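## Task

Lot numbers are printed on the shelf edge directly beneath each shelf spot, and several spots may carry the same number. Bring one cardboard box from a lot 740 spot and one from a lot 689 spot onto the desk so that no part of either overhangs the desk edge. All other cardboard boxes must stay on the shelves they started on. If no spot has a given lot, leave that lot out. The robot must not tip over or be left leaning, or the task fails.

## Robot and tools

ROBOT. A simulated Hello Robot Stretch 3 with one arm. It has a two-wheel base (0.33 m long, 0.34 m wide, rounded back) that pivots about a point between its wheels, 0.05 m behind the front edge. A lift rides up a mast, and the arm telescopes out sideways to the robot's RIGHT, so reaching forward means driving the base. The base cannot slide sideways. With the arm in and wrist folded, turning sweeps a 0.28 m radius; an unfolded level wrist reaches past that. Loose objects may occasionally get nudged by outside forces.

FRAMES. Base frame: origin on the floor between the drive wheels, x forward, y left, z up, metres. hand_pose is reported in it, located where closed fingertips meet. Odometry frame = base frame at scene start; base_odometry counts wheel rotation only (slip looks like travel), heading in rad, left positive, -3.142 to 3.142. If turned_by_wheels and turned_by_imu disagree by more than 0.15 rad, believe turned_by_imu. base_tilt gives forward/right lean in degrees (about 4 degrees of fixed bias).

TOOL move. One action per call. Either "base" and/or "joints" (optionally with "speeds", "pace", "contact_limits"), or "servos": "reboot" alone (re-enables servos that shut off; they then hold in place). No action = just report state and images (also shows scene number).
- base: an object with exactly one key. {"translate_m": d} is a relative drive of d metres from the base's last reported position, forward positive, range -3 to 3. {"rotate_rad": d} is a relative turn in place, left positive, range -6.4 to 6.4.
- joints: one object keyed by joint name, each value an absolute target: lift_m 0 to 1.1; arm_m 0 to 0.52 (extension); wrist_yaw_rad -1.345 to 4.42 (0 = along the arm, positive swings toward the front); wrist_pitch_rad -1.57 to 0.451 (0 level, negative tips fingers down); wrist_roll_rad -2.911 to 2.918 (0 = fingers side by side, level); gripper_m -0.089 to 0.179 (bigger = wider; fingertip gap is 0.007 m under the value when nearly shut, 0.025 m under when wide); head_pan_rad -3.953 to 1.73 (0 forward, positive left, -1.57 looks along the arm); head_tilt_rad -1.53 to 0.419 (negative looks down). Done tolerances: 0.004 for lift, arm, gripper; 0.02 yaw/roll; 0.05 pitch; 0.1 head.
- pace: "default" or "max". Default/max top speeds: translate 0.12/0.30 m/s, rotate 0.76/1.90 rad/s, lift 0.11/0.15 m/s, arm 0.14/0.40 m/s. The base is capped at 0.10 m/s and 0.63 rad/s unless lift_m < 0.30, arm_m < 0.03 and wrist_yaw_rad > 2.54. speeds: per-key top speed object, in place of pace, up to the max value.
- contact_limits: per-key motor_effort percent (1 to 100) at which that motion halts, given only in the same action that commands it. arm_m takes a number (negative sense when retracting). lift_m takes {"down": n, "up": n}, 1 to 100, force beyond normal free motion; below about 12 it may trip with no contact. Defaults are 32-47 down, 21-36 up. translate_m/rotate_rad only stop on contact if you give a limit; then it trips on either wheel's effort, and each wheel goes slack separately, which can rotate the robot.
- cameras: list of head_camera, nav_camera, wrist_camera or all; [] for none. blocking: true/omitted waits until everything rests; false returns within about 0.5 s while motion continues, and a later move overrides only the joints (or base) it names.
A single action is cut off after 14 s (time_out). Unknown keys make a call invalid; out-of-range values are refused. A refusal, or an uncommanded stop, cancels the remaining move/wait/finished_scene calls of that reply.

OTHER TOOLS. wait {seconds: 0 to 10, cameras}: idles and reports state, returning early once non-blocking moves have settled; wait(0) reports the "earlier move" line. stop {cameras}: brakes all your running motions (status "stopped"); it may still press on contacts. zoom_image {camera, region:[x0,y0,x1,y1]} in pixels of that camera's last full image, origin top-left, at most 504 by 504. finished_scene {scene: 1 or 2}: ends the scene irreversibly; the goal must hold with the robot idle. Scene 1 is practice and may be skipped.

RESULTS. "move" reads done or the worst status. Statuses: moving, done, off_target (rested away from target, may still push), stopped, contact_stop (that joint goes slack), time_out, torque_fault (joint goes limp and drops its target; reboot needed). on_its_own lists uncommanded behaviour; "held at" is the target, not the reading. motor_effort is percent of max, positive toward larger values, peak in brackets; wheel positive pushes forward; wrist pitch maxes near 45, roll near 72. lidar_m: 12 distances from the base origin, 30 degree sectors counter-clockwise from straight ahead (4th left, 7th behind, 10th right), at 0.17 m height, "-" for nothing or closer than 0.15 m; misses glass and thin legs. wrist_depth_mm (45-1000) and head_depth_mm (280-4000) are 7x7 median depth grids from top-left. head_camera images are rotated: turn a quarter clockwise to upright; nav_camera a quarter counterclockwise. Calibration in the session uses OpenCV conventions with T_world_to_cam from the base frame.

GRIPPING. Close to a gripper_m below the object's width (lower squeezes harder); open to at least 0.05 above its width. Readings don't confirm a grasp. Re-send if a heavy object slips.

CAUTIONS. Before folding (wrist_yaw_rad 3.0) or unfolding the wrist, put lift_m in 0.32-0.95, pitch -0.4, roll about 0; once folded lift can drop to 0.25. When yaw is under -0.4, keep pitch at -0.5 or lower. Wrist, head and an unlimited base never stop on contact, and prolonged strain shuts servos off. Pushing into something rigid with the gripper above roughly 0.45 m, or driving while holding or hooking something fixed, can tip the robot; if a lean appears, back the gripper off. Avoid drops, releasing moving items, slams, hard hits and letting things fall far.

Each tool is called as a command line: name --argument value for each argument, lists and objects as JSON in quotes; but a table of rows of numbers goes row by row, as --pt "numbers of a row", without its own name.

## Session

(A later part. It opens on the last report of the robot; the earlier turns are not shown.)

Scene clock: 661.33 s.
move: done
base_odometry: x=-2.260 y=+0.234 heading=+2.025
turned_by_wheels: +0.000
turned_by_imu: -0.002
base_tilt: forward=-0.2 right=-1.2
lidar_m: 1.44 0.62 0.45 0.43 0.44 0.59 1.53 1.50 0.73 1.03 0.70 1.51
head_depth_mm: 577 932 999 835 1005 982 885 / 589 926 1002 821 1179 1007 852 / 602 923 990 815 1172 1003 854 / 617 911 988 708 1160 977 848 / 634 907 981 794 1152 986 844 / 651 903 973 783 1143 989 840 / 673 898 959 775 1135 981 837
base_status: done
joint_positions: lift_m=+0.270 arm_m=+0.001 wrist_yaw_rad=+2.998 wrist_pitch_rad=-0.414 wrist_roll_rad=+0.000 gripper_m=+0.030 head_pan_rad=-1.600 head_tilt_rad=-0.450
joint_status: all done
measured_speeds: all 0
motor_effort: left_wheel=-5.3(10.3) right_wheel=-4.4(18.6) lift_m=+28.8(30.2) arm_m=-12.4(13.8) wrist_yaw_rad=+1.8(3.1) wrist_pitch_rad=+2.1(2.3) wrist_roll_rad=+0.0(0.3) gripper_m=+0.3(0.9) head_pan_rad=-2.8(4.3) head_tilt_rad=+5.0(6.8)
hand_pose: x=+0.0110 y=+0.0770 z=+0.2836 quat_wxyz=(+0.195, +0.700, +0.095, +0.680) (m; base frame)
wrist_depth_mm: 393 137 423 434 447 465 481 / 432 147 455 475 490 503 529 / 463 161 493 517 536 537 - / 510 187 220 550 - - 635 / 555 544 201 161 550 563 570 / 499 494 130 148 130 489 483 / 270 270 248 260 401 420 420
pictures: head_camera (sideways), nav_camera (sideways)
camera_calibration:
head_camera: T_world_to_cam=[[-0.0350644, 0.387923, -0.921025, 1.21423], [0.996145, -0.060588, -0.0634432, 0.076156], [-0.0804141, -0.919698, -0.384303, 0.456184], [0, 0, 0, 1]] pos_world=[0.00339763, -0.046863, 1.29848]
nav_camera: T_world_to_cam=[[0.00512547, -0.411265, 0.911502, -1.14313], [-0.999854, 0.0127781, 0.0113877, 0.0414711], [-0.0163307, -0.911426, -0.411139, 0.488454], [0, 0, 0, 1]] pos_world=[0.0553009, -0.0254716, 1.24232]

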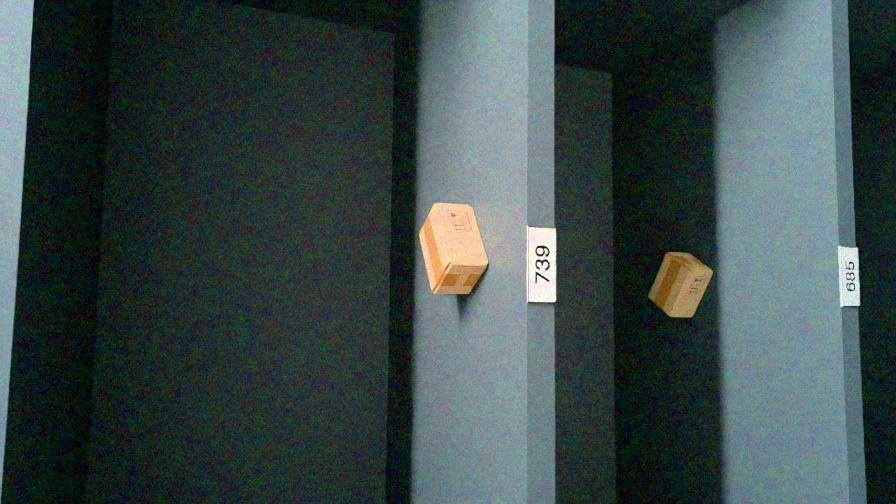

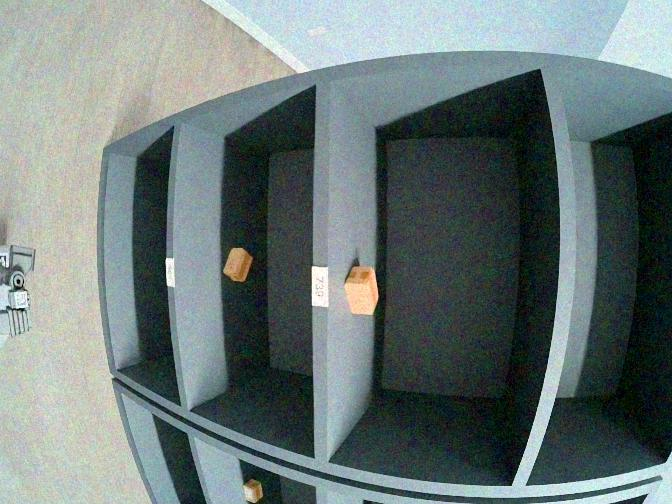

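move --base '{"translate_m": -0.98}' --pace "max" --cameras '["nav_camera", "head_camera"]'

move --base '{"translate_m": -0.9}' --pace "max" --cameras '["nav_camera", "head_camera"]'

Scene clock: 671.63 s.
move: done
base_odometry: x=-1.830 y=-0.647 heading=+2.025
turned_by_wheels: +0.000
turned_by_imu: -0.001
base_tilt: forward=-0.4 right=-1.2
lidar_m: 1.72 0.59 0.42 0.40 0.42 0.56 1.44 1.48 0.73 1.06 0.74 1.46
head_depth_mm: 577 937 982 834 919 947 894 / 588 948 1026 824 1176 1008 885 / 603 941 1022 813 1199 1007 878 / 617 932 1015 803 1182 993 876 / 635 928 1004 774 1181 960 870 / 652 925 999 788 1167 987 866 / 672 920 988 776 1157 984 859
base_status: done
joint_positions: lift_m=+0.270 arm_m=+0.001 wrist_yaw_rad=+2.998 wrist_pitch_rad=-0.414 wrist_roll_rad=+0.000 gripper_m=+0.030 head_pan_rad=-1.600 head_tilt_rad=-0.450
joint_status: not commanded
measured_speeds: all 0
motor_effort: left_wheel=-4.6(13.8) right_wheel=-3.7(15.4) lift_m=+27.6(28.6) arm_m=-10.0(12.0) wrist_yaw_rad=+1.4(3.5) wrist_pitch_rad=+2.1(2.2) wrist_roll_rad=-0.3(0.3) gripper_m=+0.1(0.9) head_pan_rad=-2.6(3.8) head_tilt_rad=+4.2(5.2)
hand_pose: x=+0.0110 y=+0.0770 z=+0.2836 quat_wxyz=(+0.195, +0.700, +0.095, +0.680) (m; base frame)
wrist_depth_mm: 371 137 399 413 426 438 455 / 408 147 429 450 462 480 498 / 443 162 462 491 509 525 536 / 482 187 497 533 541 - - / 512 525 205 153 553 568 568 / 498 497 130 149 130 486 484 / 270 270 247 259 401 420 420
pictures: head_camera (sideways), nav_camera (sideways)
camera_calibration:
head_camera: T_world_to_cam=[[-0.0349469, 0.387924, -0.921029, 1.21424], [0.996132, -0.0608189, -0.0634126, 0.0761058], [-0.0806152, -0.919683, -0.384298, 0.456179], [0, 0, 0, 1]] pos_world=[0.00339741, -0.0468631, 1.29848]
nav_camera: T_world_to_cam=[[0.00504309, -0.411264, 0.911502, -1.14317], [-0.999851, 0.0129938, 0.0113946, 0.041468], [-0.01653, -0.911424, -0.411137, 0.488371], [0, 0, 0, 1]] pos_world=[0.0552997, -0.0255711, 1.24232]

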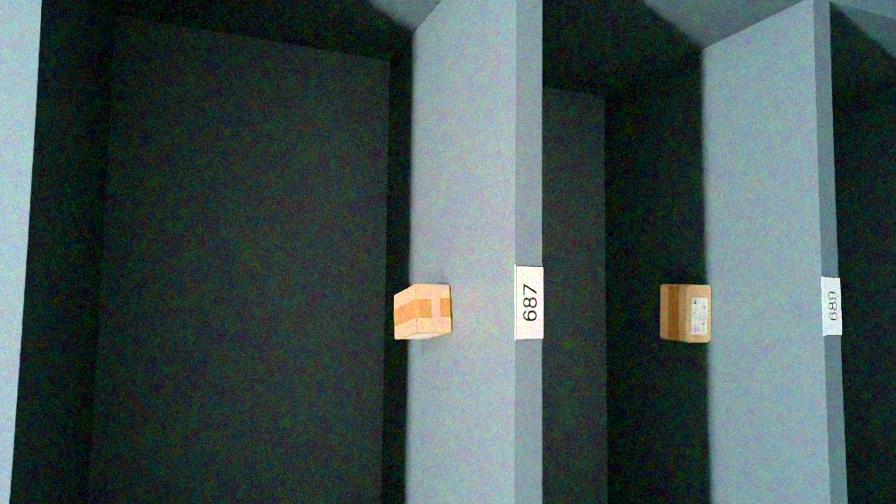

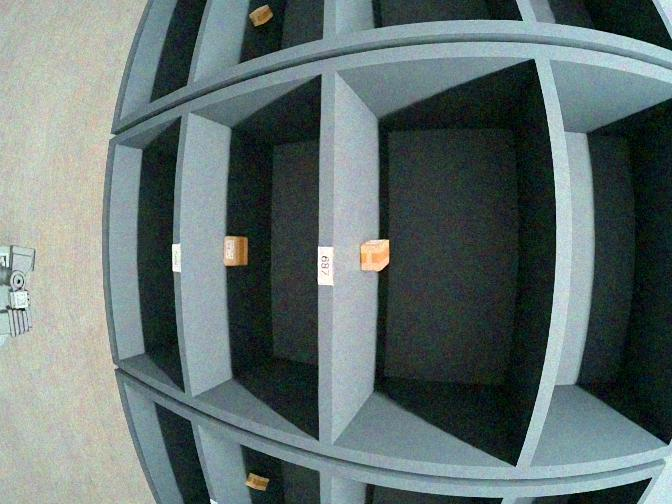

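Scene clock: 675.97 s.
move: done
base_odometry: x=-1.435 y=-1.455 heading=+2.025
turned_by_wheels: +0.000
turned_by_imu: -0.001
base_tilt: forward=-0.3 right=-1.2
lidar_m: 1.63 0.55 0.40 0.38 0.39 0.52 1.35 1.48 0.78 1.08 0.74 1.46
head_depth_mm: 576 978 1035 835 1061 983 1003 / 588 971 1052 823 1228 1009 1185 / 603 968 1040 810 1220 1003 1184 / 617 959 1037 748 1205 993 1179 / 633 951 1022 794 1200 989 1167 / 651 945 1016 784 1186 986 1166 / 671 938 1012 777 1176 979 1159
base_status: done
joint_positions: lift_m=+0.270 arm_m=+0.001 wrist_yaw_rad=+2.998 wrist_pitch_rad=-0.414 wrist_roll_rad=+0.000 gripper_m=+0.030 head_pan_rad=-1.600 head_tilt_rad=-0.450
joint_status: not commanded
measured_speeds: all 0
motor_effort: left_wheel=-2.6(13.9) right_wheel=-6.9(17.7) lift_m=+25.9(28.1) arm_m=-8.0(10.3) wrist_yaw_rad=+1.5(3.4) wrist_pitch_rad=+2.3(2.3) wrist_roll_rad=-0.2(0.3) gripper_m=+0.1(0.9) head_pan_rad=-2.9(3.7) head_tilt_rad=+3.9(5.5)
hand_pose: x=+0.0110 y=+0.0770 z=+0.2836 quat_wxyz=(+0.195, +0.700, +0.095, +0.680) (m; base frame)
wrist_depth_mm: 353 137 377 388 403 415 430 / 390 148 410 421 437 454 473 / 416 162 439 467 482 507 522 / 465 186 474 514 532 537 - / 490 498 205 518 533 548 562 / 500 500 130 149 130 485 489 / 271 269 249 259 404 422 419
pictures: head_camera (sideways), nav_camera (sideways)
camera_calibration:
head_camera: T_world_to_cam=[[-0.0349469, 0.387924, -0.921029, 1.21424], [0.996132, -0.0608189, -0.0634126, 0.0761058], [-0.0806152, -0.919683, -0.384298, 0.456179], [0, 0, 0, 1]] pos_world=[0.00339741, -0.0468631, 1.29848]
nav_camera: T_world_to_cam=[[0.00504309, -0.411264, 0.911502, -1.14317], [-0.999851, 0.0129938, 0.0113946, 0.041468], [-0.01653, -0.911424, -0.411137, 0.488371], [0, 0, 0, 1]] pos_world=[0.0552997, -0.0255711, 1.24232]

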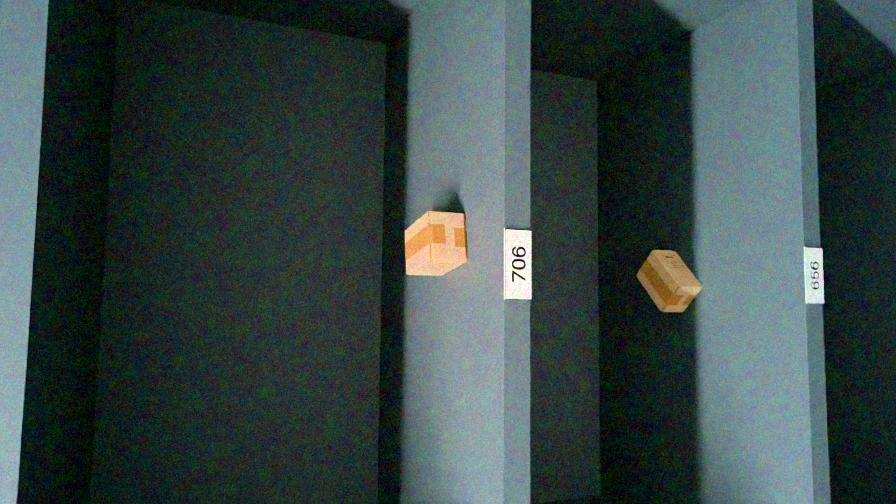

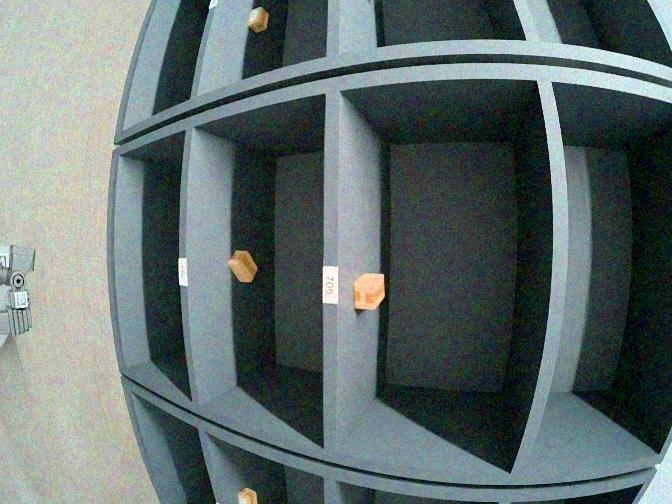

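move --base '{"translate_m": 0.93}' --pace "max"

move --base '{"rotate_rad": 0.027}' --joints '{"lift_m": 0.5}' --cameras '["nav_camera", "head_camera"]'

zoom_image --camera "head_camera" --region '[640, 200, 892, 400]'

Scene clock: 697.47 s.
move: done
base_odometry: x=-1.843 y=-0.620 heading=+2.025
turned_by_wheels: +0.000
turned_by_imu: +0.001
base_tilt: forward=-0.3 right=-1.2
lidar_m: 1.72 0.58 0.42 0.40 0.42 0.56 1.44 1.50 0.75 1.06 0.72 1.46
head_depth_mm: 577 955 1013 834 987 978 935 / 589 953 1022 823 1215 1011 882 / 602 941 1016 814 1197 1003 879 / 618 938 1012 782 1184 975 876 / 633 928 1000 779 1169 970 867 / 652 926 994 783 1164 985 864 / 673 918 982 778 1155 975 860
base_status: done
joint_positions: lift_m=+0.270 arm_m=+0.001 wrist_yaw_rad=+2.998 wrist_pitch_rad=-0.414 wrist_roll_rad=+0.000 gripper_m=+0.030 head_pan_rad=-1.600 head_tilt_rad=-0.450
joint_status: not commanded
measured_speeds: all 0
motor_effort: left_wheel=+6.4(14.9) right_wheel=+0.1(13.5) lift_m=+25.4(26.5) arm_m=-5.8(7.9) wrist_yaw_rad=+1.9(3.2) wrist_pitch_rad=+2.2(2.3) wrist_roll_rad=-0.1(0.3) gripper_m=+0.4(0.8) head_pan_rad=-2.8(3.3) head_tilt_rad=+3.5(5.2)
hand_pose: x=+0.0110 y=+0.0770 z=+0.2836 quat_wxyz=(+0.195, +0.700, +0.095, +0.680) (m; base frame)
wrist_depth_mm: 374 137 398 414 429 441 457 / 412 147 429 451 467 479 498 / 441 162 459 490 513 524 532 / 483 186 501 536 546 - - / 513 524 204 154 551 567 560 / 504 495 130 149 130 484 483 / 270 269 247 260 400 422 422
pictures: none

Scene clock: 700.40 s.
move: done
base_odometry: x=-1.843 y=-0.620 heading=+2.051
turned_by_wheels: +0.027
turned_by_imu: +0.026
base_tilt: forward=-0.3 right=-1.3
lidar_m: 1.55 0.57 0.42 0.40 0.42 0.57 1.58 1.50 0.75 1.06 0.72 1.46
head_depth_mm: 576 945 1014 834 1037 980 893 / 589 941 1017 822 1198 1011 884 / 601 934 1012 815 1188 1004 882 / 618 940 1010 775 1181 975 874 / 635 930 1002 793 1177 979 872 / 651 926 1002 786 1167 984 865 / 672 923 995 775 1152 979 860
base_status: done
joint_positions: lift_m=+0.500 arm_m=+0.001 wrist_yaw_rad=+2.998 wrist_pitch_rad=-0.414 wrist_roll_rad=+0.000 gripper_m=+0.030 head_pan_rad=-1.600 head_tilt_rad=-0.450
joint_status: all done
measured_speeds: all 0
motor_effort: left_wheel=-8.3(9.2) right_wheel=+8.2(9.1) lift_m=+30.7(33.8) arm_m=-5.5(6.6) wrist_yaw_rad=+1.0(3.1) wrist_pitch_rad=+2.2(2.3) wrist_roll_rad=+0.1(0.3) gripper_m=+0.3(0.8) head_pan_rad=-2.9(3.3) head_tilt_rad=+3.8(4.4)
hand_pose: x=+0.0110 y=+0.0770 z=+0.5135 quat_wxyz=(+0.195, +0.700, +0.096, +0.680) (m; base frame)
wrist_depth_mm: 384 137 398 409 427 433 443 / 417 147 432 447 464 472 486 / 456 162 466 486 506 519 535 / 499 186 223 534 545 - - / 528 208 202 148 153 - - / - - 130 145 128 721 722 / 661 - 260 661 641 669 651
pictures: head_camera (sideways), nav_camera (sideways)
camera_calibration:
head_camera: T_world_to_cam=[[-0.0349469, 0.387924, -0.921029, 1.21424], [0.996132, -0.0608189, -0.0634126, 0.0761058], [-0.0806152, -0.919683, -0.384298, 0.456179], [0, 0, 0, 1]] pos_world=[0.00339741, -0.0468631, 1.29848]
nav_camera: T_world_to_cam=[[0.00504309, -0.411264, 0.911502, -1.14317], [-0.999851, 0.0129938, 0.0113946, 0.041468], [-0.01653, -0.911424, -0.411137, 0.488371], [0, 0, 0, 1]] pos_world=[0.0552997, -0.0255711, 1.24232]

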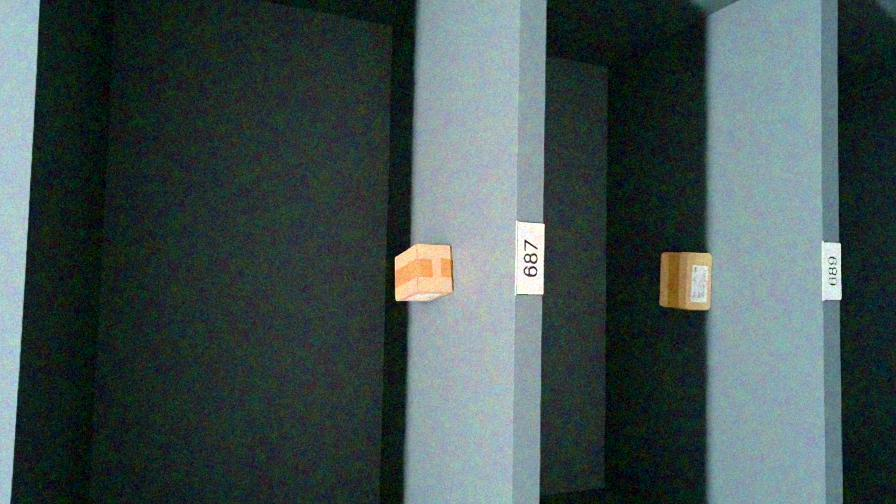

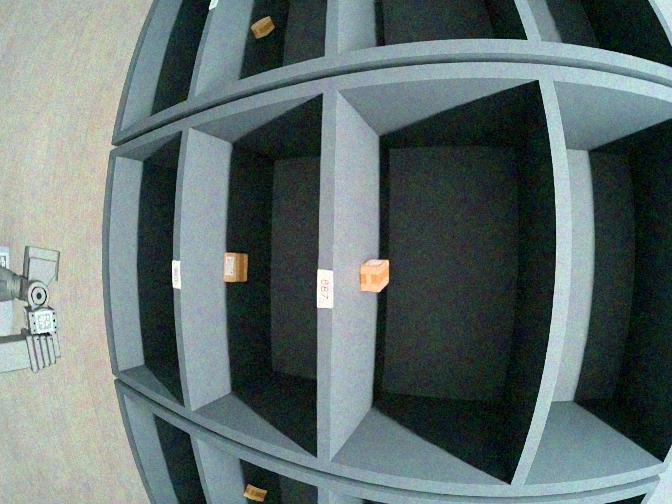

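Scaled by 2.000 from the camera's 896x504 image, which has a finer 1280x720 frame.

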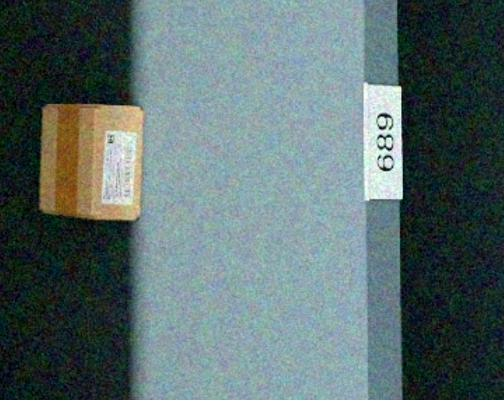

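move --base '{"translate_m": -0.02}' --joints '{"lift_m": 0.62}'

move --joints '{"wrist_yaw_rad": 0.0, "wrist_pitch_rad": -0.4}'

move --joints '{"gripper_m": 0.179}' --cameras '["wrist_camera"]'

Scene clock: 717.53 s.
move: done
base_odometry: x=-1.834 y=-0.637 heading=+2.051
turned_by_wheels: +0.000
turned_by_imu: +0.000
base_tilt: forward=-0.3 right=-1.3
lidar_m: 1.56 0.57 0.42 0.40 0.42 0.57 1.59 1.49 0.74 1.06 0.73 1.48
head_depth_mm: 577 948 1010 831 988 982 889 / 588 943 1022 822 1203 1010 883 / 602 938 1010 814 1186 1001 878 / 617 935 1007 782 1180 975 873 / 634 931 1004 777 1179 972 872 / 653 924 1002 786 1167 986 867 / 674 924 996 775 1168 980 861
base_status: done
joint_positions: lift_m=+0.620 arm_m=+0.001 wrist_yaw_rad=+2.998 wrist_pitch_rad=-0.414 wrist_roll_rad=+0.000 gripper_m=+0.030 head_pan_rad=-1.600 head_tilt_rad=-0.450
joint_status: all done
measured_speeds: all 0
motor_effort: left_wheel=-9.9(13.1) right_wheel=-3.0(7.4) lift_m=+30.4(33.4) arm_m=-3.6(4.8) wrist_yaw_rad=+2.4(2.9) wrist_pitch_rad=+2.2(2.3) wrist_roll_rad=+0.1(0.4) gripper_m=+0.4(1.0) head_pan_rad=-2.1(3.4) head_tilt_rad=+3.2(4.1)
hand_pose: x=+0.0110 y=+0.0770 z=+0.6335 quat_wxyz=(+0.195, +0.700, +0.096, +0.680) (m; base frame)
wrist_depth_mm: 383 137 399 410 425 434 442 / 416 147 428 448 460 480 486 / 459 161 467 491 503 520 528 / 499 187 222 530 538 - - / 533 209 202 148 153 - - / - - 130 145 128 - - / - - 256 754 753 773 775
pictures: none

Scene clock: 720.03 s.
move: done
base_odometry: x=-1.834 y=-0.637 heading=+2.051
turned_by_wheels: +0.000
turned_by_imu: +0.000
base_tilt: forward=-0.4 right=-1.1
lidar_m: 1.56 0.57 0.42 0.40 0.42 0.57 1.58 1.48 0.74 1.05 0.73 1.48
head_depth_mm: 576 949 1012 830 989 983 889 / 590 939 1018 824 1194 1004 884 / 603 943 1008 814 1186 1006 873 / 616 934 1005 782 1183 969 875 / 633 934 1005 781 1173 975 870 / 651 929 1000 786 1172 985 865 / 673 921 995 776 1164 980 861
base_status: not commanded
joint_positions: lift_m=+0.620 arm_m=+0.001 wrist_yaw_rad=+0.003 wrist_pitch_rad=-0.414 wrist_roll_rad=+0.000 gripper_m=+0.030 head_pan_rad=-1.600 head_tilt_rad=-0.450
joint_status: all done
measured_speeds: all 0
motor_effort: left_wheel=-9.5(10.3) right_wheel=-3.2(3.9) lift_m=+30.8(31.1) arm_m=-3.8(4.2) wrist_yaw_rad=-2.9(6.6) wrist_pitch_rad=+2.1(4.9) wrist_roll_rad=-0.2(0.3) gripper_m=+0.7(0.9) head_pan_rad=-2.3(3.0) head_tilt_rad=+3.2(4.1)
hand_pose: x=-0.0208 y=-0.3704 z=+0.6335 quat_wxyz=(+0.693, +0.147, -0.691, -0.145) (m; base frame)
wrist_depth_mm: 493 - - - - 726 - / 490 - - 548 - - - / 475 491 481 482 477 472 471 / 447 430 439 430 423 413 407 / 508 - - 161 161 - - / - - 127 145 127 - - / - - 102 - - - -
pictures: none

Scene clock: 722.03 s.
move: done
base_odometry: x=-1.834 y=-0.637 heading=+2.051
turned_by_wheels: +0.000
turned_by_imu: +0.000
base_tilt: forward=-0.3 right=-1.1
lidar_m: 1.55 0.57 0.42 0.40 0.42 0.57 1.58 1.48 0.74 1.06 0.73 1.48
head_depth_mm: 577 943 1011 835 990 984 888 / 588 946 1016 822 1195 1006 885 / 602 936 1014 812 1180 1000 878 / 617 937 1008 782 1187 973 874 / 634 933 1001 780 1169 975 870 / 653 926 997 783 1172 986 865 / 674 924 995 776 1162 974 861
base_status: not commanded
joint_positions: lift_m=+0.620 arm_m=+0.001 wrist_yaw_rad=+0.003 wrist_pitch_rad=-0.414 wrist_roll_rad=+0.000 gripper_m=+0.179 head_pan_rad=-1.600 head_tilt_rad=-0.450
joint_status: all done
measured_speeds: all 0
motor_effort: left_wheel=-9.8(10.2) right_wheel=-2.4(3.6) lift_m=+30.2(31.1) arm_m=-2.8(3.6) wrist_yaw_rad=-3.1(4.8) wrist_pitch_rad=+2.3(2.3) wrist_roll_rad=+0.2(0.3) gripper_m=+0.4(86.0) head_pan_rad=-2.1(2.9) head_tilt_rad=+3.4(4.1)
hand_pose: x=-0.0208 y=-0.3704 z=+0.6335 quat_wxyz=(+0.693, +0.147, -0.691, -0.145) (m; base frame)
wrist_depth_mm: 493 - - - - 716 - / 493 - - 554 - - - / 470 487 489 484 480 467 467 / 444 429 439 432 423 413 407 / 499 146 - - - - - / - 140 - - - - - / - - - - - - 105
pictures: wrist_camera
camera_calibration:
wrist_camera: T_world_to_cam=[[-0.998878, -0.0401511, -0.0251295, -0.0130411], [-0.00269951, 0.577925, -0.816085, 0.763546], [0.0472897, -0.815101, -0.577385, 0.230993], [0, 0, 0, 1]] pos_world=[-0.0218889, -0.253513, 0.756163]

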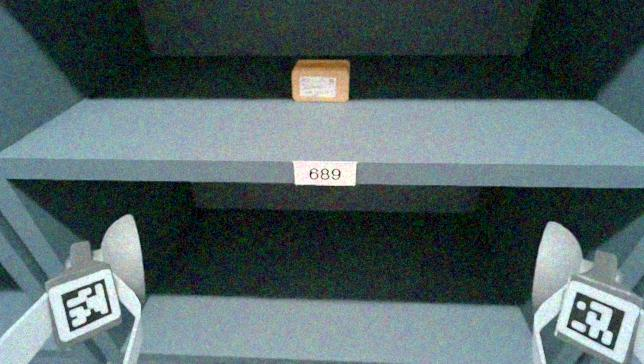

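move --base '{"translate_m": 0.032}' --joints '{"lift_m": 0.556}'

move --joints '{"arm_m": 0.40}' --contact_limits '{"arm_m": 25}' --cameras '["wrist_camera"]'

Scene clock: 761.17 s.
move: done
base_odometry: x=-1.849 y=-0.609 heading=+2.051
turned_by_wheels: +0.000
turned_by_imu: +0.000
base_tilt: forward=-0.4 right=-1.3
lidar_m: 1.56 0.57 0.42 0.40 0.42 0.57 1.59 1.50 0.76 1.05 0.72 1.45
head_depth_mm: 577 947 1023 833 1071 1006 889 / 590 943 1019 825 1200 1011 886 / 602 942 1015 813 1187 1002 878 / 618 932 1007 773 1186 963 872 / 635 926 1005 795 1176 990 869 / 652 929 998 785 1174 983 864 / 672 924 993 777 1139 978 862
base_status: done
joint_positions: lift_m=+0.556 arm_m=+0.001 wrist_yaw_rad=+0.003 wrist_pitch_rad=-0.414 wrist_roll_rad=+0.000 gripper_m=+0.179 head_pan_rad=-1.600 head_tilt_rad=-0.450
joint_status: all done
measured_speeds: all 0
motor_effort: left_wheel=+5.0(8.5) right_wheel=+3.6(11.0) lift_m=+25.4(28.0) arm_m=-0.8(2.2) wrist_yaw_rad=-2.7(4.2) wrist_pitch_rad=+2.2(2.3) wrist_roll_rad=+0.0(0.2) gripper_m=+0.8(1.1) head_pan_rad=-1.7(3.1) head_tilt_rad=+2.6(4.0)
hand_pose: x=-0.0209 y=-0.3704 z=+0.5695 quat_wxyz=(+0.693, +0.147, -0.691, -0.145) (m; base frame)
wrist_depth_mm: 474 - - 505 - - - / 452 480 473 467 467 454 452 / 407 394 388 386 381 378 374 / 482 - - - - - - / 505 146 - - - - - / - 139 - - - - - / 118 696 - - - - 105
pictures: none

Scene clock: 765.30 s.
move: done
base_odometry: x=-1.849 y=-0.609 heading=+2.051
turned_by_wheels: +0.000
turned_by_imu: +0.000
base_tilt: forward=-0.4 right=-1.3
lidar_m: 1.55 0.57 0.42 0.40 0.42 0.57 1.59 1.50 0.76 1.06 0.72 1.45
head_depth_mm: 578 950 1023 833 1067 1002 888 / 588 942 1020 824 1198 1008 885 / 604 938 1012 810 1188 1001 592 / 619 934 1005 771 1180 763 819 / 633 930 1007 793 1170 974 871 / 652 926 999 782 1169 986 865 / 674 925 996 777 1140 974 860
base_status: not commanded
joint_positions: lift_m=+0.556 arm_m=+0.400 wrist_yaw_rad=+0.003 wrist_pitch_rad=-0.414 wrist_roll_rad=+0.000 gripper_m=+0.179 head_pan_rad=-1.600 head_tilt_rad=-0.450
joint_status: all done
measured_speeds: all 0
motor_effort: left_wheel=+5.2(5.5) right_wheel=+3.9(4.3) lift_m=+25.8(30.9) arm_m=+13.3(15.6) wrist_yaw_rad=-3.2(4.5) wrist_pitch_rad=+2.1(2.3) wrist_roll_rad=+0.0(0.3) gripper_m=+0.6(1.2) head_pan_rad=-1.6(2.8) head_tilt_rad=+3.4(3.7)
contact_limits: arm_m 25 (drawing in: default 32, maximum 55; extending or still: default 41, maximum 69)
hand_pose: x=-0.0209 y=-0.7698 z=+0.5695 quat_wxyz=(+0.693, +0.147, -0.691, -0.145) (m; base frame)
wrist_depth_mm: - - - - - - - / - - - - - - - / 350 348 344 338 335 334 330 / 276 273 270 182 198 265 263 / 233 217 216 194 197 220 218 / 122 180 190 189 189 188 186 / 159 166 166 165 164 160 105
pictures: wrist_camera
camera_calibration:
wrist_camera: T_world_to_cam=[[-0.998892, -0.0397913, -0.0251225, -0.0305556], [-0.00249752, 0.577934, -0.81608, 0.942146], [0.0469921, -0.815113, -0.577393, -0.131515], [0, 0, 0, 1]] pos_world=[-0.0219886, -0.652914, 0.692163]

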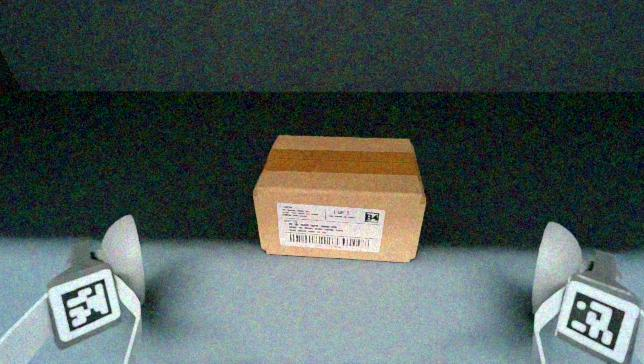

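move --joints '{"arm_m": 0.458}' --contact_limits '{"arm_m": 25}'

move --joints '{"gripper_m": 0.03}' --cameras '["wrist_camera"]'

move --joints '{"lift_m": 0.60}' --speeds '{"lift_m": 0.06}' --cameras '["wrist_camera"]'

Scene clock: 778.33 s.
move: done
base_odometry: x=-1.849 y=-0.609 heading=+2.051
turned_by_wheels: +0.000
turned_by_imu: +0.000
base_tilt: forward=-0.2 right=-1.1
lidar_m: 1.55 0.57 0.42 0.40 0.42 0.57 1.58 1.50 0.76 1.05 0.71 1.45
head_depth_mm: 577 950 1024 831 1066 1008 890 / 591 940 1016 822 1193 1009 886 / 603 940 1015 811 1193 969 589 / 619 935 1010 773 1180 721 853 / 636 930 1003 795 1175 965 871 / 655 925 994 785 1175 979 863 / 676 924 996 775 1139 978 862
base_status: not commanded
joint_positions: lift_m=+0.556 arm_m=+0.458 wrist_yaw_rad=+0.003 wrist_pitch_rad=-0.414 wrist_roll_rad=+0.000 gripper_m=+0.179 head_pan_rad=-1.600 head_tilt_rad=-0.450
joint_status: all done
measured_speeds: all 0
motor_effort: left_wheel=+5.1(5.5) right_wheel=+3.5(4.3) lift_m=+25.0(25.3) arm_m=+13.4(15.7) wrist_yaw_rad=-3.3(4.6) wrist_pitch_rad=+2.2(2.3) wrist_roll_rad=+0.1(0.3) gripper_m=+0.9(1.0) head_pan_rad=-2.1(2.6) head_tilt_rad=+2.7(3.7)
contact_limits: arm_m 25 (drawing in: default 32, maximum 55; extending or still: default 41, maximum 69)
hand_pose: x=-0.0209 y=-0.8278 z=+0.5695 quat_wxyz=(+0.693, +0.147, -0.691, -0.145) (m; base frame)
wrist_depth_mm: - - - - - - - / - - - - - - - / 346 342 341 338 336 331 328 / 275 272 271 269 267 263 263 / 233 216 209 150 150 219 218 / 123 144 138 136 131 187 186 / 158 166 158 150 146 160 105
pictures: none

Scene clock: 780.33 s.
move: done
base_odometry: x=-1.849 y=-0.609 heading=+2.051
turned_by_wheels: +0.000
turned_by_imu: +0.000
base_tilt: forward=-0.1 right=-1.1
lidar_m: 1.56 0.57 0.42 0.40 0.42 0.57 1.59 1.50 0.76 1.06 0.72 1.45
head_depth_mm: 578 946 1018 832 1067 1009 886 / 588 944 1020 821 1200 1005 884 / 603 940 1014 816 1186 971 588 / 619 934 1009 772 1185 721 848 / 635 930 1007 795 1175 967 871 / 653 928 999 785 1168 986 866 / 676 924 997 776 1136 981 861
base_status: not commanded
joint_positions: lift_m=+0.556 arm_m=+0.458 wrist_yaw_rad=+0.002 wrist_pitch_rad=-0.410 wrist_roll_rad=+0.000 gripper_m=+0.031 head_pan_rad=-1.600 head_tilt_rad=-0.450
joint_status: all done
measured_speeds: all 0
motor_effort: left_wheel=+4.8(5.4) right_wheel=+3.8(4.3) lift_m=+26.6(27.0) arm_m=+11.3(13.9) wrist_yaw_rad=-2.1(4.0) wrist_pitch_rad=+1.5(2.2) wrist_roll_rad=+0.0(0.3) gripper_m=-23.2(94.4) head_pan_rad=-1.8(2.4) head_tilt_rad=+2.5(3.6)
contact_limits: arm_m 25 (drawing in: default 32, maximum 55; extending or still: default 41, maximum 69)
hand_pose: x=-0.0212 y=-0.8283 z=+0.5704 quat_wxyz=(+0.693, +0.145, -0.692, -0.144) (m; base frame)
wrist_depth_mm: - - - - - - - / - - - - - - - / 351 346 329 327 339 337 334 / 278 274 272 272 269 267 266 / 229 227 153 152 151 221 220 / 193 193 137 138 134 183 187 / 173 159 159 157 156 156 168
pictures: wrist_camera
camera_calibration:
wrist_camera: T_world_to_cam=[[-0.99894, -0.0386662, -0.0249791, -0.0322529], [-0.00179007, 0.574854, -0.818254, 0.975319], [0.0459981, -0.817342, -0.574314, -0.182294], [0, 0, 0, 1]] pos_world=[-0.0220876, -0.710909, 0.69256]

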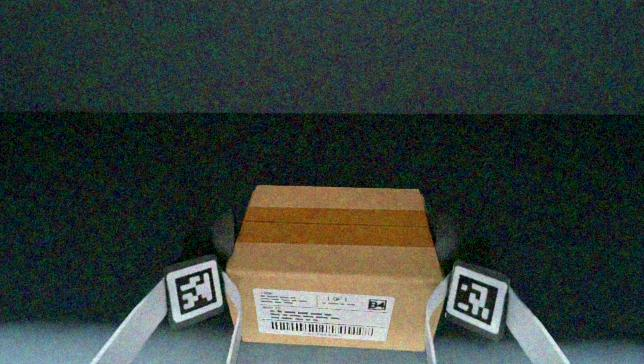

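Scene clock: 781.67 s.
move: done
base_odometry: x=-1.849 y=-0.609 heading=+2.051
turned_by_wheels: +0.000
turned_by_imu: +0.000
base_tilt: forward=-0.3 right=-1.1
lidar_m: 1.56 0.57 0.42 0.40 0.42 0.57 1.59 1.50 0.76 1.05 0.72 1.45
head_depth_mm: 579 943 1023 833 1065 1008 890 / 590 940 1022 822 1195 1009 860 / 604 940 1014 810 1188 712 542 / 618 930 1010 771 1182 696 872 / 637 929 1005 793 1176 958 869 / 655 927 995 784 1172 984 865 / 677 923 998 775 1137 979 863
base_status: not commanded
joint_positions: lift_m=+0.600 arm_m=+0.458 wrist_yaw_rad=+0.002 wrist_pitch_rad=-0.420 wrist_roll_rad=+0.000 gripper_m=+0.034 head_pan_rad=-1.600 head_tilt_rad=-0.450
joint_status: all done
measured_speeds: all 0
motor_effort: left_wheel=+5.2(5.2) right_wheel=+3.3(4.6) lift_m=+28.7(32.8) arm_m=+10.2(12.1) wrist_yaw_rad=-1.6(3.3) wrist_pitch_rad=+3.2(3.4) wrist_roll_rad=-0.2(0.3) gripper_m=-9.3(23.8) head_pan_rad=-1.6(2.2) head_tilt_rad=+3.2(3.9)
contact_limits: arm_m 25 (drawing in: default 32, maximum 55; extending or still: default 41, maximum 69)
hand_pose: x=-0.0212 y=-0.8271 z=+0.6123 quat_wxyz=(+0.692, +0.148, -0.691, -0.147) (m; base frame)
wrist_depth_mm: - - - - - - - / - - - - - - - / - - - - - - - / 348 342 342 340 338 335 331 / 288 283 154 153 153 279 276 / 243 243 137 138 135 231 237 / 212 201 200 157 157 197 206
pictures: wrist_camera
camera_calibration:
wrist_camera: T_world_to_cam=[[-0.998945, -0.038346, -0.0252824, -0.0307283], [-0.00178739, 0.582486, -0.812839, 1.01196], [0.0458958, -0.811936, -0.581939, -0.148153], [0, 0, 0, 1]] pos_world=[-0.0220875, -0.710921, 0.735567]

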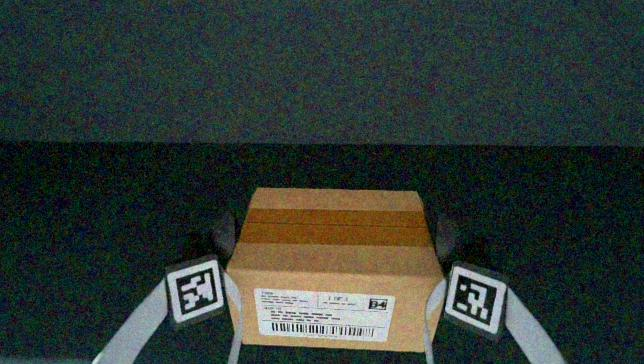

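move --joints '{"arm_m": 0.0}'

move --base '{"translate_m": 0.9}' --joints '{"lift_m": 0.85}' --cameras '["wrist_camera"]'

move --base '{"translate_m": 0.85}' --cameras '["wrist_camera"]'

Scene clock: 810.10 s.
move: done
base_odometry: x=-1.849 y=-0.609 heading=+2.051
turned_by_wheels: +0.000
turned_by_imu: +0.000
base_tilt: forward=-0.2 right=-1.3
lidar_m: 1.56 0.57 0.42 0.40 0.42 0.57 1.58 1.50 0.76 1.06 0.71 1.45
head_depth_mm: 579 946 1024 833 1065 1007 891 / 590 942 1017 824 1197 1007 883 / 602 933 1014 814 1186 1004 877 / 618 934 1003 774 1189 994 871 / 634 929 1004 795 1181 987 868 / 651 927 1000 784 1165 983 864 / 674 925 994 776 1139 979 863
base_status: not commanded
joint_positions: lift_m=+0.600 arm_m=+0.001 wrist_yaw_rad=+0.002 wrist_pitch_rad=-0.420 wrist_roll_rad=+0.000 gripper_m=+0.034 head_pan_rad=-1.600 head_tilt_rad=-0.450
joint_status: all done
measured_speeds: all 0
motor_effort: left_wheel=+4.8(5.2) right_wheel=+3.4(4.7) lift_m=+30.7(31.3) arm_m=-12.4(16.2) wrist_yaw_rad=-2.3(3.6) wrist_pitch_rad=+3.3(3.4) wrist_roll_rad=+0.0(0.3) gripper_m=-9.0(10.0) head_pan_rad=-1.4(2.2) head_tilt_rad=+2.5(3.5)
hand_pose: x=-0.0212 y=-0.3696 z=+0.6121 quat_wxyz=(+0.692, +0.148, -0.691, -0.147) (m; base frame)
wrist_depth_mm: 477 - - - - - - / 476 - - - 536 528 532 / 445 439 437 433 427 426 419 / 467 - 425 181 409 891 - / - - 153 154 153 - - / - - 137 138 135 - - / - - 154 153 150 - -
pictures: none

Scene clock: 820.23 s.
move: done
base_odometry: x=-2.265 y=+0.189 heading=+2.051
turned_by_wheels: +0.000
turned_by_imu: +0.000
base_tilt: forward=-0.4 right=-1.2
lidar_m: 1.48 0.57 0.42 0.40 0.42 0.57 1.58 1.48 0.73 1.06 0.74 1.53
head_depth_mm: 578 947 1000 835 970 962 888 / 588 943 1021 824 1194 1013 884 / 602 933 1014 813 1190 1006 491 / 618 937 1006 728 1182 996 309 / 633 928 1006 790 1184 991 459 / 654 928 1000 783 1169 985 867 / 673 925 999 776 1167 978 862
base_status: done
joint_positions: lift_m=+0.850 arm_m=+0.001 wrist_yaw_rad=+0.002 wrist_pitch_rad=-0.421 wrist_roll_rad=+0.000 gripper_m=+0.034 head_pan_rad=-1.600 head_tilt_rad=-0.450
joint_status: all done
measured_speeds: all 0
motor_effort: left_wheel=+2.3(10.6) right_wheel=+8.1(13.5) lift_m=+24.6(35.1) arm_m=-3.2(13.5) wrist_yaw_rad=-2.5(3.6) wrist_pitch_rad=+3.3(3.5) wrist_roll_rad=+0.1(0.3) gripper_m=-9.3(10.2) head_pan_rad=-0.8(2.4) head_tilt_rad=+1.3(3.1)
hand_pose: x=-0.0212 y=-0.3696 z=+0.8620 quat_wxyz=(+0.692, +0.148, -0.691, -0.147) (m; base frame)
wrist_depth_mm: - - - - - - - / - - - - - 770 - / - - - - - - - / - - - 181 - 745 - / - - 153 154 153 - - / - - 137 138 135 - - / - - 154 154 151 - -
pictures: wrist_camera
camera_calibration:
wrist_camera: T_world_to_cam=[[-0.998944, -0.0383251, -0.0253213, -0.00682708], [-0.00178572, 0.583232, -0.812303, 0.948322], [0.0458998, -0.811401, -0.582685, 0.369523], [0, 0, 0, 1]] pos_world=[-0.0220875, -0.253522, 0.985468]

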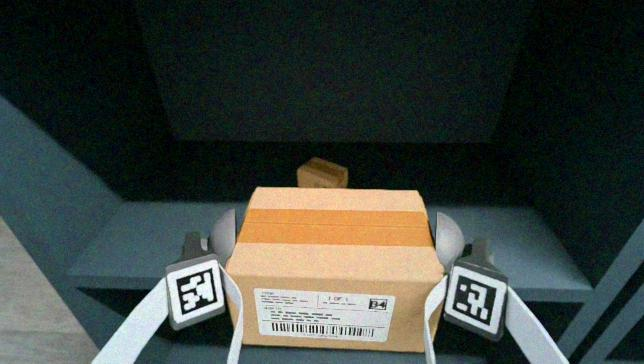

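Scene clock: 829.87 s.
move: done
base_odometry: x=-2.657 y=+0.943 heading=+2.051
turned_by_wheels: +0.000
turned_by_imu: -0.001
base_tilt: forward=-0.4 right=-1.2
lidar_m: 0.64 0.57 0.42 0.40 0.42 0.57 1.58 1.40 0.72 2.48 0.90 0.66
head_depth_mm: 2815 2992 976 965 955 948 939 / 2830 3034 3187 3204 2146 1317 1298 / 2824 3025 3270 3355 2226 1691 490 / 2820 3002 3210 3317 2232 1682 309 / 2788 3019 3212 3261 2210 1685 457 / 2772 2939 3155 3022 2186 1652 1339 / 2048 2063 2083 2120 1997 1649 1330
base_status: done
joint_positions: lift_m=+0.850 arm_m=+0.001 wrist_yaw_rad=+0.002 wrist_pitch_rad=-0.421 wrist_roll_rad=+0.000 gripper_m=+0.034 head_pan_rad=-1.600 head_tilt_rad=-0.450
joint_status: not commanded
measured_speeds: all 0
motor_effort: left_wheel=+0.5(10.3) right_wheel=+9.4(13.2) lift_m=+25.6(26.6) arm_m=+7.1(7.1) wrist_yaw_rad=-2.0(3.5) wrist_pitch_rad=+3.4(3.5) wrist_roll_rad=+0.1(0.3) gripper_m=-9.9(10.1) head_pan_rad=-0.5(1.9) head_tilt_rad=+0.8(2.9)
hand_pose: x=-0.0212 y=-0.3696 z=+0.8620 quat_wxyz=(+0.692, +0.148, -0.691, -0.147) (m; base frame)
wrist_depth_mm: - - - - - - - / - - - - - - - / - - - - - - - / - - - - - - - / - - 152 153 153 - - / - - 137 139 135 - 544 / - - 992 157 157 - -
pictures: wrist_camera
camera_calibration:
wrist_camera: T_world_to_cam=[[-0.998944, -0.0383251, -0.0253213, -0.00682708], [-0.00178572, 0.583232, -0.812303, 0.948322], [0.0458998, -0.811401, -0.582685, 0.369523], [0, 0, 0, 1]] pos_world=[-0.0220875, -0.253522, 0.985468]

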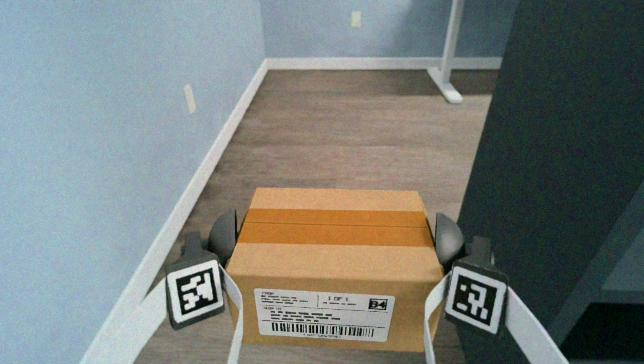

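move --base '{"translate_m": 0.04}'

move --base '{"rotate_rad": -1.59}' --joints '{"head_pan_rad": -0.7, "head_tilt_rad": -0.4}' --cameras '["nav_camera"]'

Scene clock: 848.33 s.
move: done
base_odometry: x=-2.676 y=+0.978 heading=+2.051
turned_by_wheels: +0.000
turned_by_imu: +0.000
base_tilt: forward=-0.2 right=-1.2
lidar_m: 0.60 0.57 0.42 0.40 0.42 0.57 1.58 1.43 0.74 2.31 0.85 0.62
head_depth_mm: 2837 3081 3175 1062 1055 1048 1037 / 2849 2992 3191 3144 2257 1645 1320 / 2849 2995 3223 3331 2229 1687 491 / 2808 3045 3267 3324 2216 1692 309 / 2794 3002 3240 3295 2219 1675 458 / 2717 2944 3144 2853 2184 1673 1340 / 1932 1939 1953 1981 1966 1643 1340
base_status: done
joint_positions: lift_m=+0.850 arm_m=+0.001 wrist_yaw_rad=+0.002 wrist_pitch_rad=-0.421 wrist_roll_rad=+0.000 gripper_m=+0.034 head_pan_rad=-1.600 head_tilt_rad=-0.450
joint_status: not commanded
measured_speeds: all 0
motor_effort: left_wheel=+0.6(6.7) right_wheel=+9.8(14.0) lift_m=+26.4(27.1) arm_m=+11.1(11.1) wrist_yaw_rad=-2.1(3.0) wrist_pitch_rad=+3.4(3.5) wrist_roll_rad=+0.0(0.3) gripper_m=-9.6(10.3) head_pan_rad=-1.2(1.7) head_tilt_rad=+1.3(2.1)
hand_pose: x=-0.0212 y=-0.3696 z=+0.8620 quat_wxyz=(+0.692, +0.148, -0.691, -0.147) (m; base frame)
wrist_depth_mm: - - - - - - - / - - - - - - - / - - - - - - - / - - - - - - - / - - 153 153 153 - - / - - 137 138 135 - - / - 986 978 157 158 122 -
pictures: none

Scene clock: 851.97 s.
move: done
base_odometry: x=-2.676 y=+0.978 heading=+0.461
turned_by_wheels: -1.590
turned_by_imu: -1.565
base_tilt: forward=-0.3 right=-1.2
lidar_m: 2.35 0.85 0.62 0.60 0.57 0.42 0.40 0.42 0.57 1.55 1.43 0.74
head_depth_mm: 1252 1277 1350 1386 1455 1611 1433 / 1345 1377 1472 1271 1456 1631 1412 / 1246 1352 1469 1098 1437 1507 1342 / 1110 1229 1328 996 1422 1092 1310 / 611 651 702 757 820 899 970 / 682 733 795 864 949 1049 1179 / 803 874 965 1066 2127 1680 1354
base_status: done
joint_positions: lift_m=+0.850 arm_m=+0.001 wrist_yaw_rad=+0.002 wrist_pitch_rad=-0.421 wrist_roll_rad=+0.000 gripper_m=+0.034 head_pan_rad=-0.699 head_tilt_rad=-0.400
joint_status: all done
measured_speeds: all 0
motor_effort: left_wheel=+8.4(11.9) right_wheel=-10.2(13.6) lift_m=+26.5(27.3) arm_m=+6.0(12.3) wrist_yaw_rad=-1.1(3.2) wrist_pitch_rad=+3.3(3.5) wrist_roll_rad=+0.1(0.3) gripper_m=-9.4(10.0) head_pan_rad=-3.4(5.9) head_tilt_rad=+4.4(7.1)
hand_pose: x=-0.0212 y=-0.3696 z=+0.8620 quat_wxyz=(+0.692, +0.148, -0.691, -0.147) (m; base frame)
wrist_depth_mm: - - - - - - 486 / - - - - - - 486 / - - - - - - 483 / - - - - - - 483 / - - 152 154 153 - 482 / - - 137 138 135 - 480 / - 987 963 157 158 - 477
pictures: nav_camera (sideways)
camera_calibration:
nav_camera: T_world_to_cam=[[0.290181, -0.221861, 0.930899, -1.17025], [-0.631698, -0.775119, 0.0121795, 0.0381767], [0.718855, -0.591581, -0.365074, 0.423945], [0, 0, 0, 1]] pos_world=[0.058945, 0.0207564, 1.24369]

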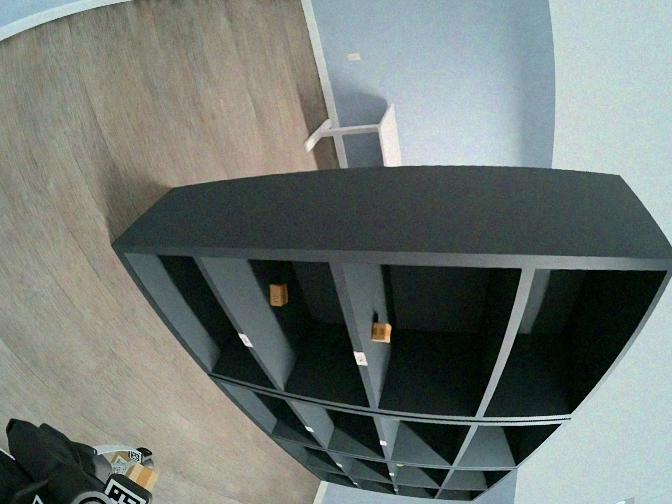

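move --base '{"translate_m": 1.35}' --cameras '["nav_camera", "head_camera"]'

Scene clock: 878.17 s.
move: time_out
base_odometry: x=-1.467 y=+1.579 heading=+0.461
turned_by_wheels: +0.000
turned_by_imu: +0.000
base_tilt: forward=-0.4 right=-1.0
lidar_m: 2.01 0.86 0.63 0.60 0.63 0.85 1.73 0.59 0.50 1.07 2.13 1.74
head_depth_mm: 2978 3256 3648 3617 2445 1813 1431 / 2663 2905 3130 3085 2443 1781 1419 / 2437 2629 2822 2270 2416 1784 1413 / 2241 2397 2537 2228 2389 1764 1394 / 2065 2192 2336 1990 2371 1761 1396 / 1906 2015 2149 1812 2081 1754 1394 / 1781 1880 1960 2081 2158 1744 1387
base_status: translate_m time_out (by the wheels' count: +1.3491 of +1.3500)
joint_positions: lift_m=+0.850 arm_m=+0.001 wrist_yaw_rad=+0.002 wrist_pitch_rad=-0.421 wrist_roll_rad=+0.000 gripper_m=+0.034 head_pan_rad=-0.700 head_tilt_rad=-0.400
joint_status: not commanded
measured_speeds: all 0
motor_effort: left_wheel=+0.2(13.1) right_wheel=-0.1(10.0) lift_m=+29.0(29.6) arm_m=-7.8(14.0) wrist_yaw_rad=-2.1(3.8) wrist_pitch_rad=+3.3(3.5) wrist_roll_rad=+0.3(0.4) gripper_m=-9.3(10.4) head_pan_rad=-3.0(4.1) head_tilt_rad=+4.1(5.2)
hand_pose: x=-0.0212 y=-0.3696 z=+0.8620 quat_wxyz=(+0.692, +0.148, -0.691, -0.147) (m; base frame)
wrist_depth_mm: - - - - - - 344 / - - - - - - 344 / - - - - - - 342 / - - - - - - 345 / - - 152 153 153 - 339 / - - 137 139 135 - 340 / - - 978 157 153 - 341
pictures: head_camera (sideways), nav_camera (sideways)
camera_calibration:
head_camera: T_world_to_cam=[[-0.290066, 0.183755, -0.9392, 1.23955], [0.669253, 0.740458, -0.061823, 0.076089], [0.684078, -0.646495, -0.33776, 0.391018], [0, 0, 0, 1]] pos_world=[0.0411412, -0.0313234, 1.30096]
nav_camera: T_world_to_cam=[[0.290062, -0.222001, 0.930903, -1.17024], [-0.632109, -0.774783, 0.012191, 0.0381767], [0.718541, -0.591968, -0.365064, 0.42396], [0, 0, 0, 1]] pos_world=[0.0589422, 0.0207549, 1.24369]

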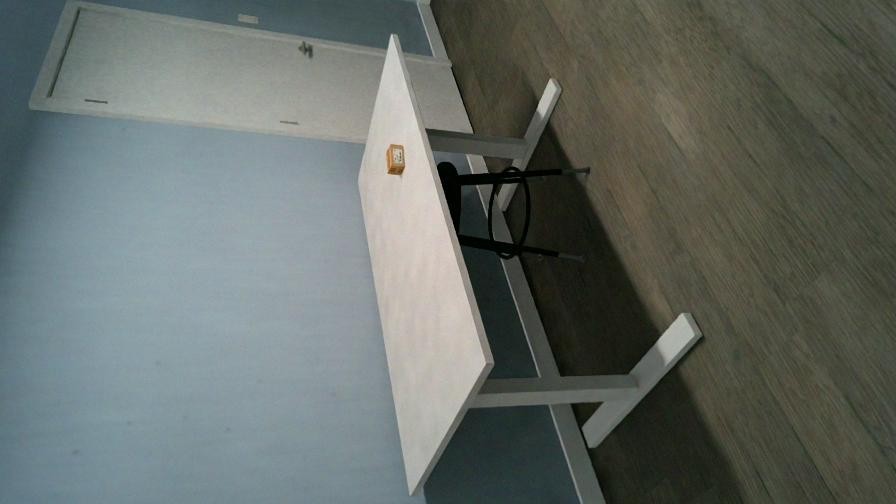

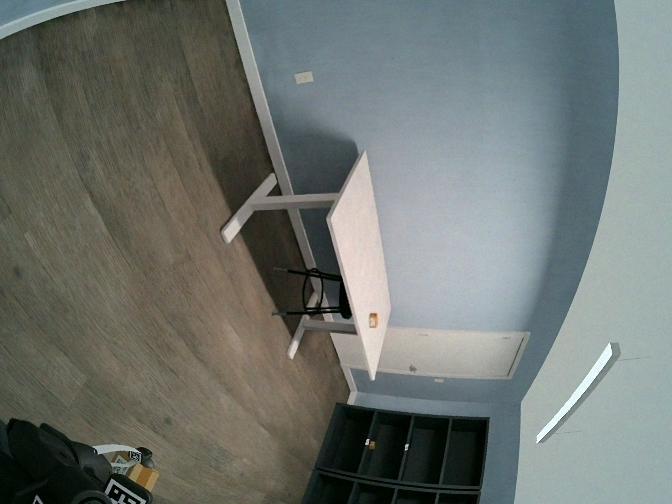

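move --base '{"translate_m": 1.3}' --joints '{"head_pan_rad": -1.4, "head_tilt_rad": -0.55}'

move --joints '{"arm_m": 0.505}' --cameras '["wrist_camera", "head_camera"]'

Scene clock: 903.93 s.
move: done
base_odometry: x=-0.303 y=+2.157 heading=+0.461
turned_by_wheels: +0.000
turned_by_imu: +0.000
base_tilt: forward=-0.3 right=-1.2
lidar_m: 0.72 0.74 0.63 0.61 0.63 0.86 1.64 1.63 2.21 1.63 0.86 0.75
head_depth_mm: 3236 3508 3628 2761 1980 1552 1288 / 3359 3630 3903 2604 1831 1547 300 / 3399 3628 1974 1219 957 506 298 / 3400 3753 1926 1204 948 1531 1242 / 2245 2366 1900 1195 983 1437 1262 / 1684 1767 1745 1178 974 1476 1256 / 1330 1375 1443 1170 1465 1497 1245
base_status: done
joint_positions: lift_m=+0.850 arm_m=+0.001 wrist_yaw_rad=+0.002 wrist_pitch_rad=-0.421 wrist_roll_rad=+0.000 gripper_m=+0.034 head_pan_rad=-1.400 head_tilt_rad=-0.550
joint_status: all done
measured_speeds: all 0
motor_effort: left_wheel=+5.9(10.3) right_wheel=+3.8(10.4) lift_m=+30.8(31.8) arm_m=-0.2(7.0) wrist_yaw_rad=-2.0(4.0) wrist_pitch_rad=+3.3(3.5) wrist_roll_rad=+0.3(0.3) gripper_m=-9.7(10.2) head_pan_rad=+2.8(4.9) head_tilt_rad=-3.9(7.9)
hand_pose: x=-0.0212 y=-0.3696 z=+0.8620 quat_wxyz=(+0.692, +0.148, -0.691, -0.147) (m; base frame)
wrist_depth_mm: - - - - - - - / - - - - - - - / - - - - - - - / - - - - - - - / - - 153 154 153 - - / - - 137 138 135 - - / - - - 157 157 972 -
pictures: none

Scene clock: 908.83 s.
move: done
base_odometry: x=-0.303 y=+2.157 heading=+0.461
turned_by_wheels: +0.000
turned_by_imu: +0.000
base_tilt: forward=-0.3 right=-1.2
lidar_m: 0.72 0.75 0.63 0.61 0.63 0.86 1.63 1.62 2.21 1.63 0.86 0.75
head_depth_mm: 3287 3424 3619 513 428 1511 1286 / 3356 3597 3853 625 1830 1546 1276 / 3355 3672 1952 1049 953 1538 1264 / 3380 3679 1939 1201 953 1545 1261 / 2239 2374 1900 1189 984 1437 1265 / 1679 1775 1738 1183 974 1472 1252 / 1331 1383 1442 1170 1466 1491 1253
base_status: not commanded
joint_positions: lift_m=+0.850 arm_m=+0.505 wrist_yaw_rad=+0.002 wrist_pitch_rad=-0.421 wrist_roll_rad=+0.000 gripper_m=+0.034 head_pan_rad=-1.400 head_tilt_rad=-0.550
joint_status: all done
measured_speeds: all 0
motor_effort: left_wheel=+6.1(6.7) right_wheel=+5.0(5.0) lift_m=+29.3(31.1) arm_m=+14.3(16.7) wrist_yaw_rad=-2.7(4.1) wrist_pitch_rad=+3.4(3.5) wrist_roll_rad=+0.0(0.3) gripper_m=-9.8(10.1) head_pan_rad=+3.3(4.2) head_tilt_rad=-4.1(5.7)
hand_pose: x=-0.0212 y=-0.8740 z=+0.8620 quat_wxyz=(+0.692, +0.149, -0.691, -0.147) (m; base frame)
wrist_depth_mm: - - - - - - - / - - - 872 - - - / - - - - - - - / - - - 180 - - - / - - 153 154 153 - - / - - 137 138 135 - - / - - 154 154 154 993 -
pictures: head_camera (sideways), wrist_camera
camera_calibration:
head_camera: T_world_to_cam=[[-0.126762, 0.46219, -0.877674, 1.15822], [0.987229, 0.144852, -0.066305, 0.0798691], [0.0964873, -0.87487, -0.474649, 0.572684], [0, 0, 0, 1]] pos_world=[0.0127123, -0.0458612, 1.29366]
wrist_camera: T_world_to_cam=[[-0.998945, -0.0383174, -0.0253234, -0.0261504], [-0.00178709, 0.583365, -0.812208, 1.24251], [0.0458945, -0.811306, -0.582818, -0.0395447], [0, 0, 0, 1]] pos_world=[-0.0220875, -0.757923, 0.985468]

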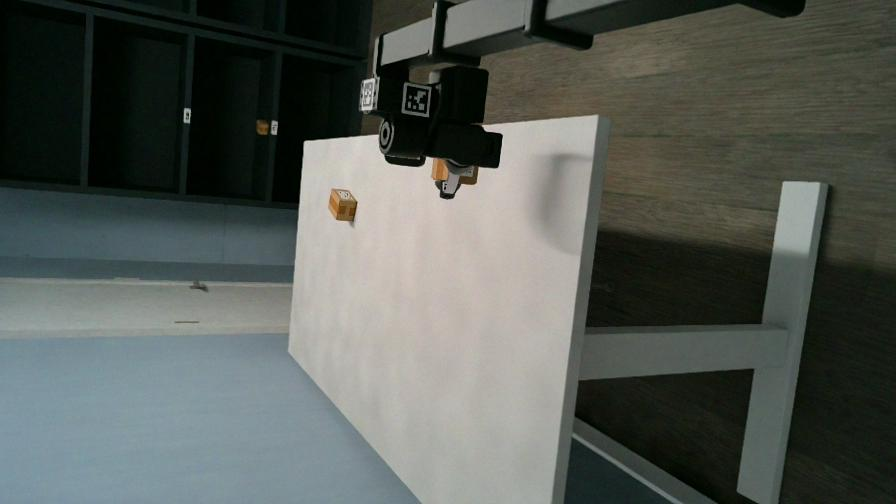

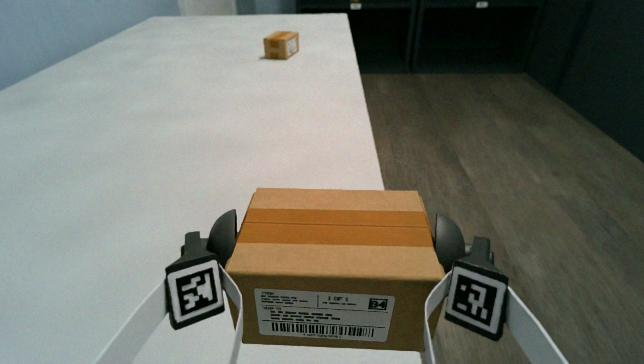

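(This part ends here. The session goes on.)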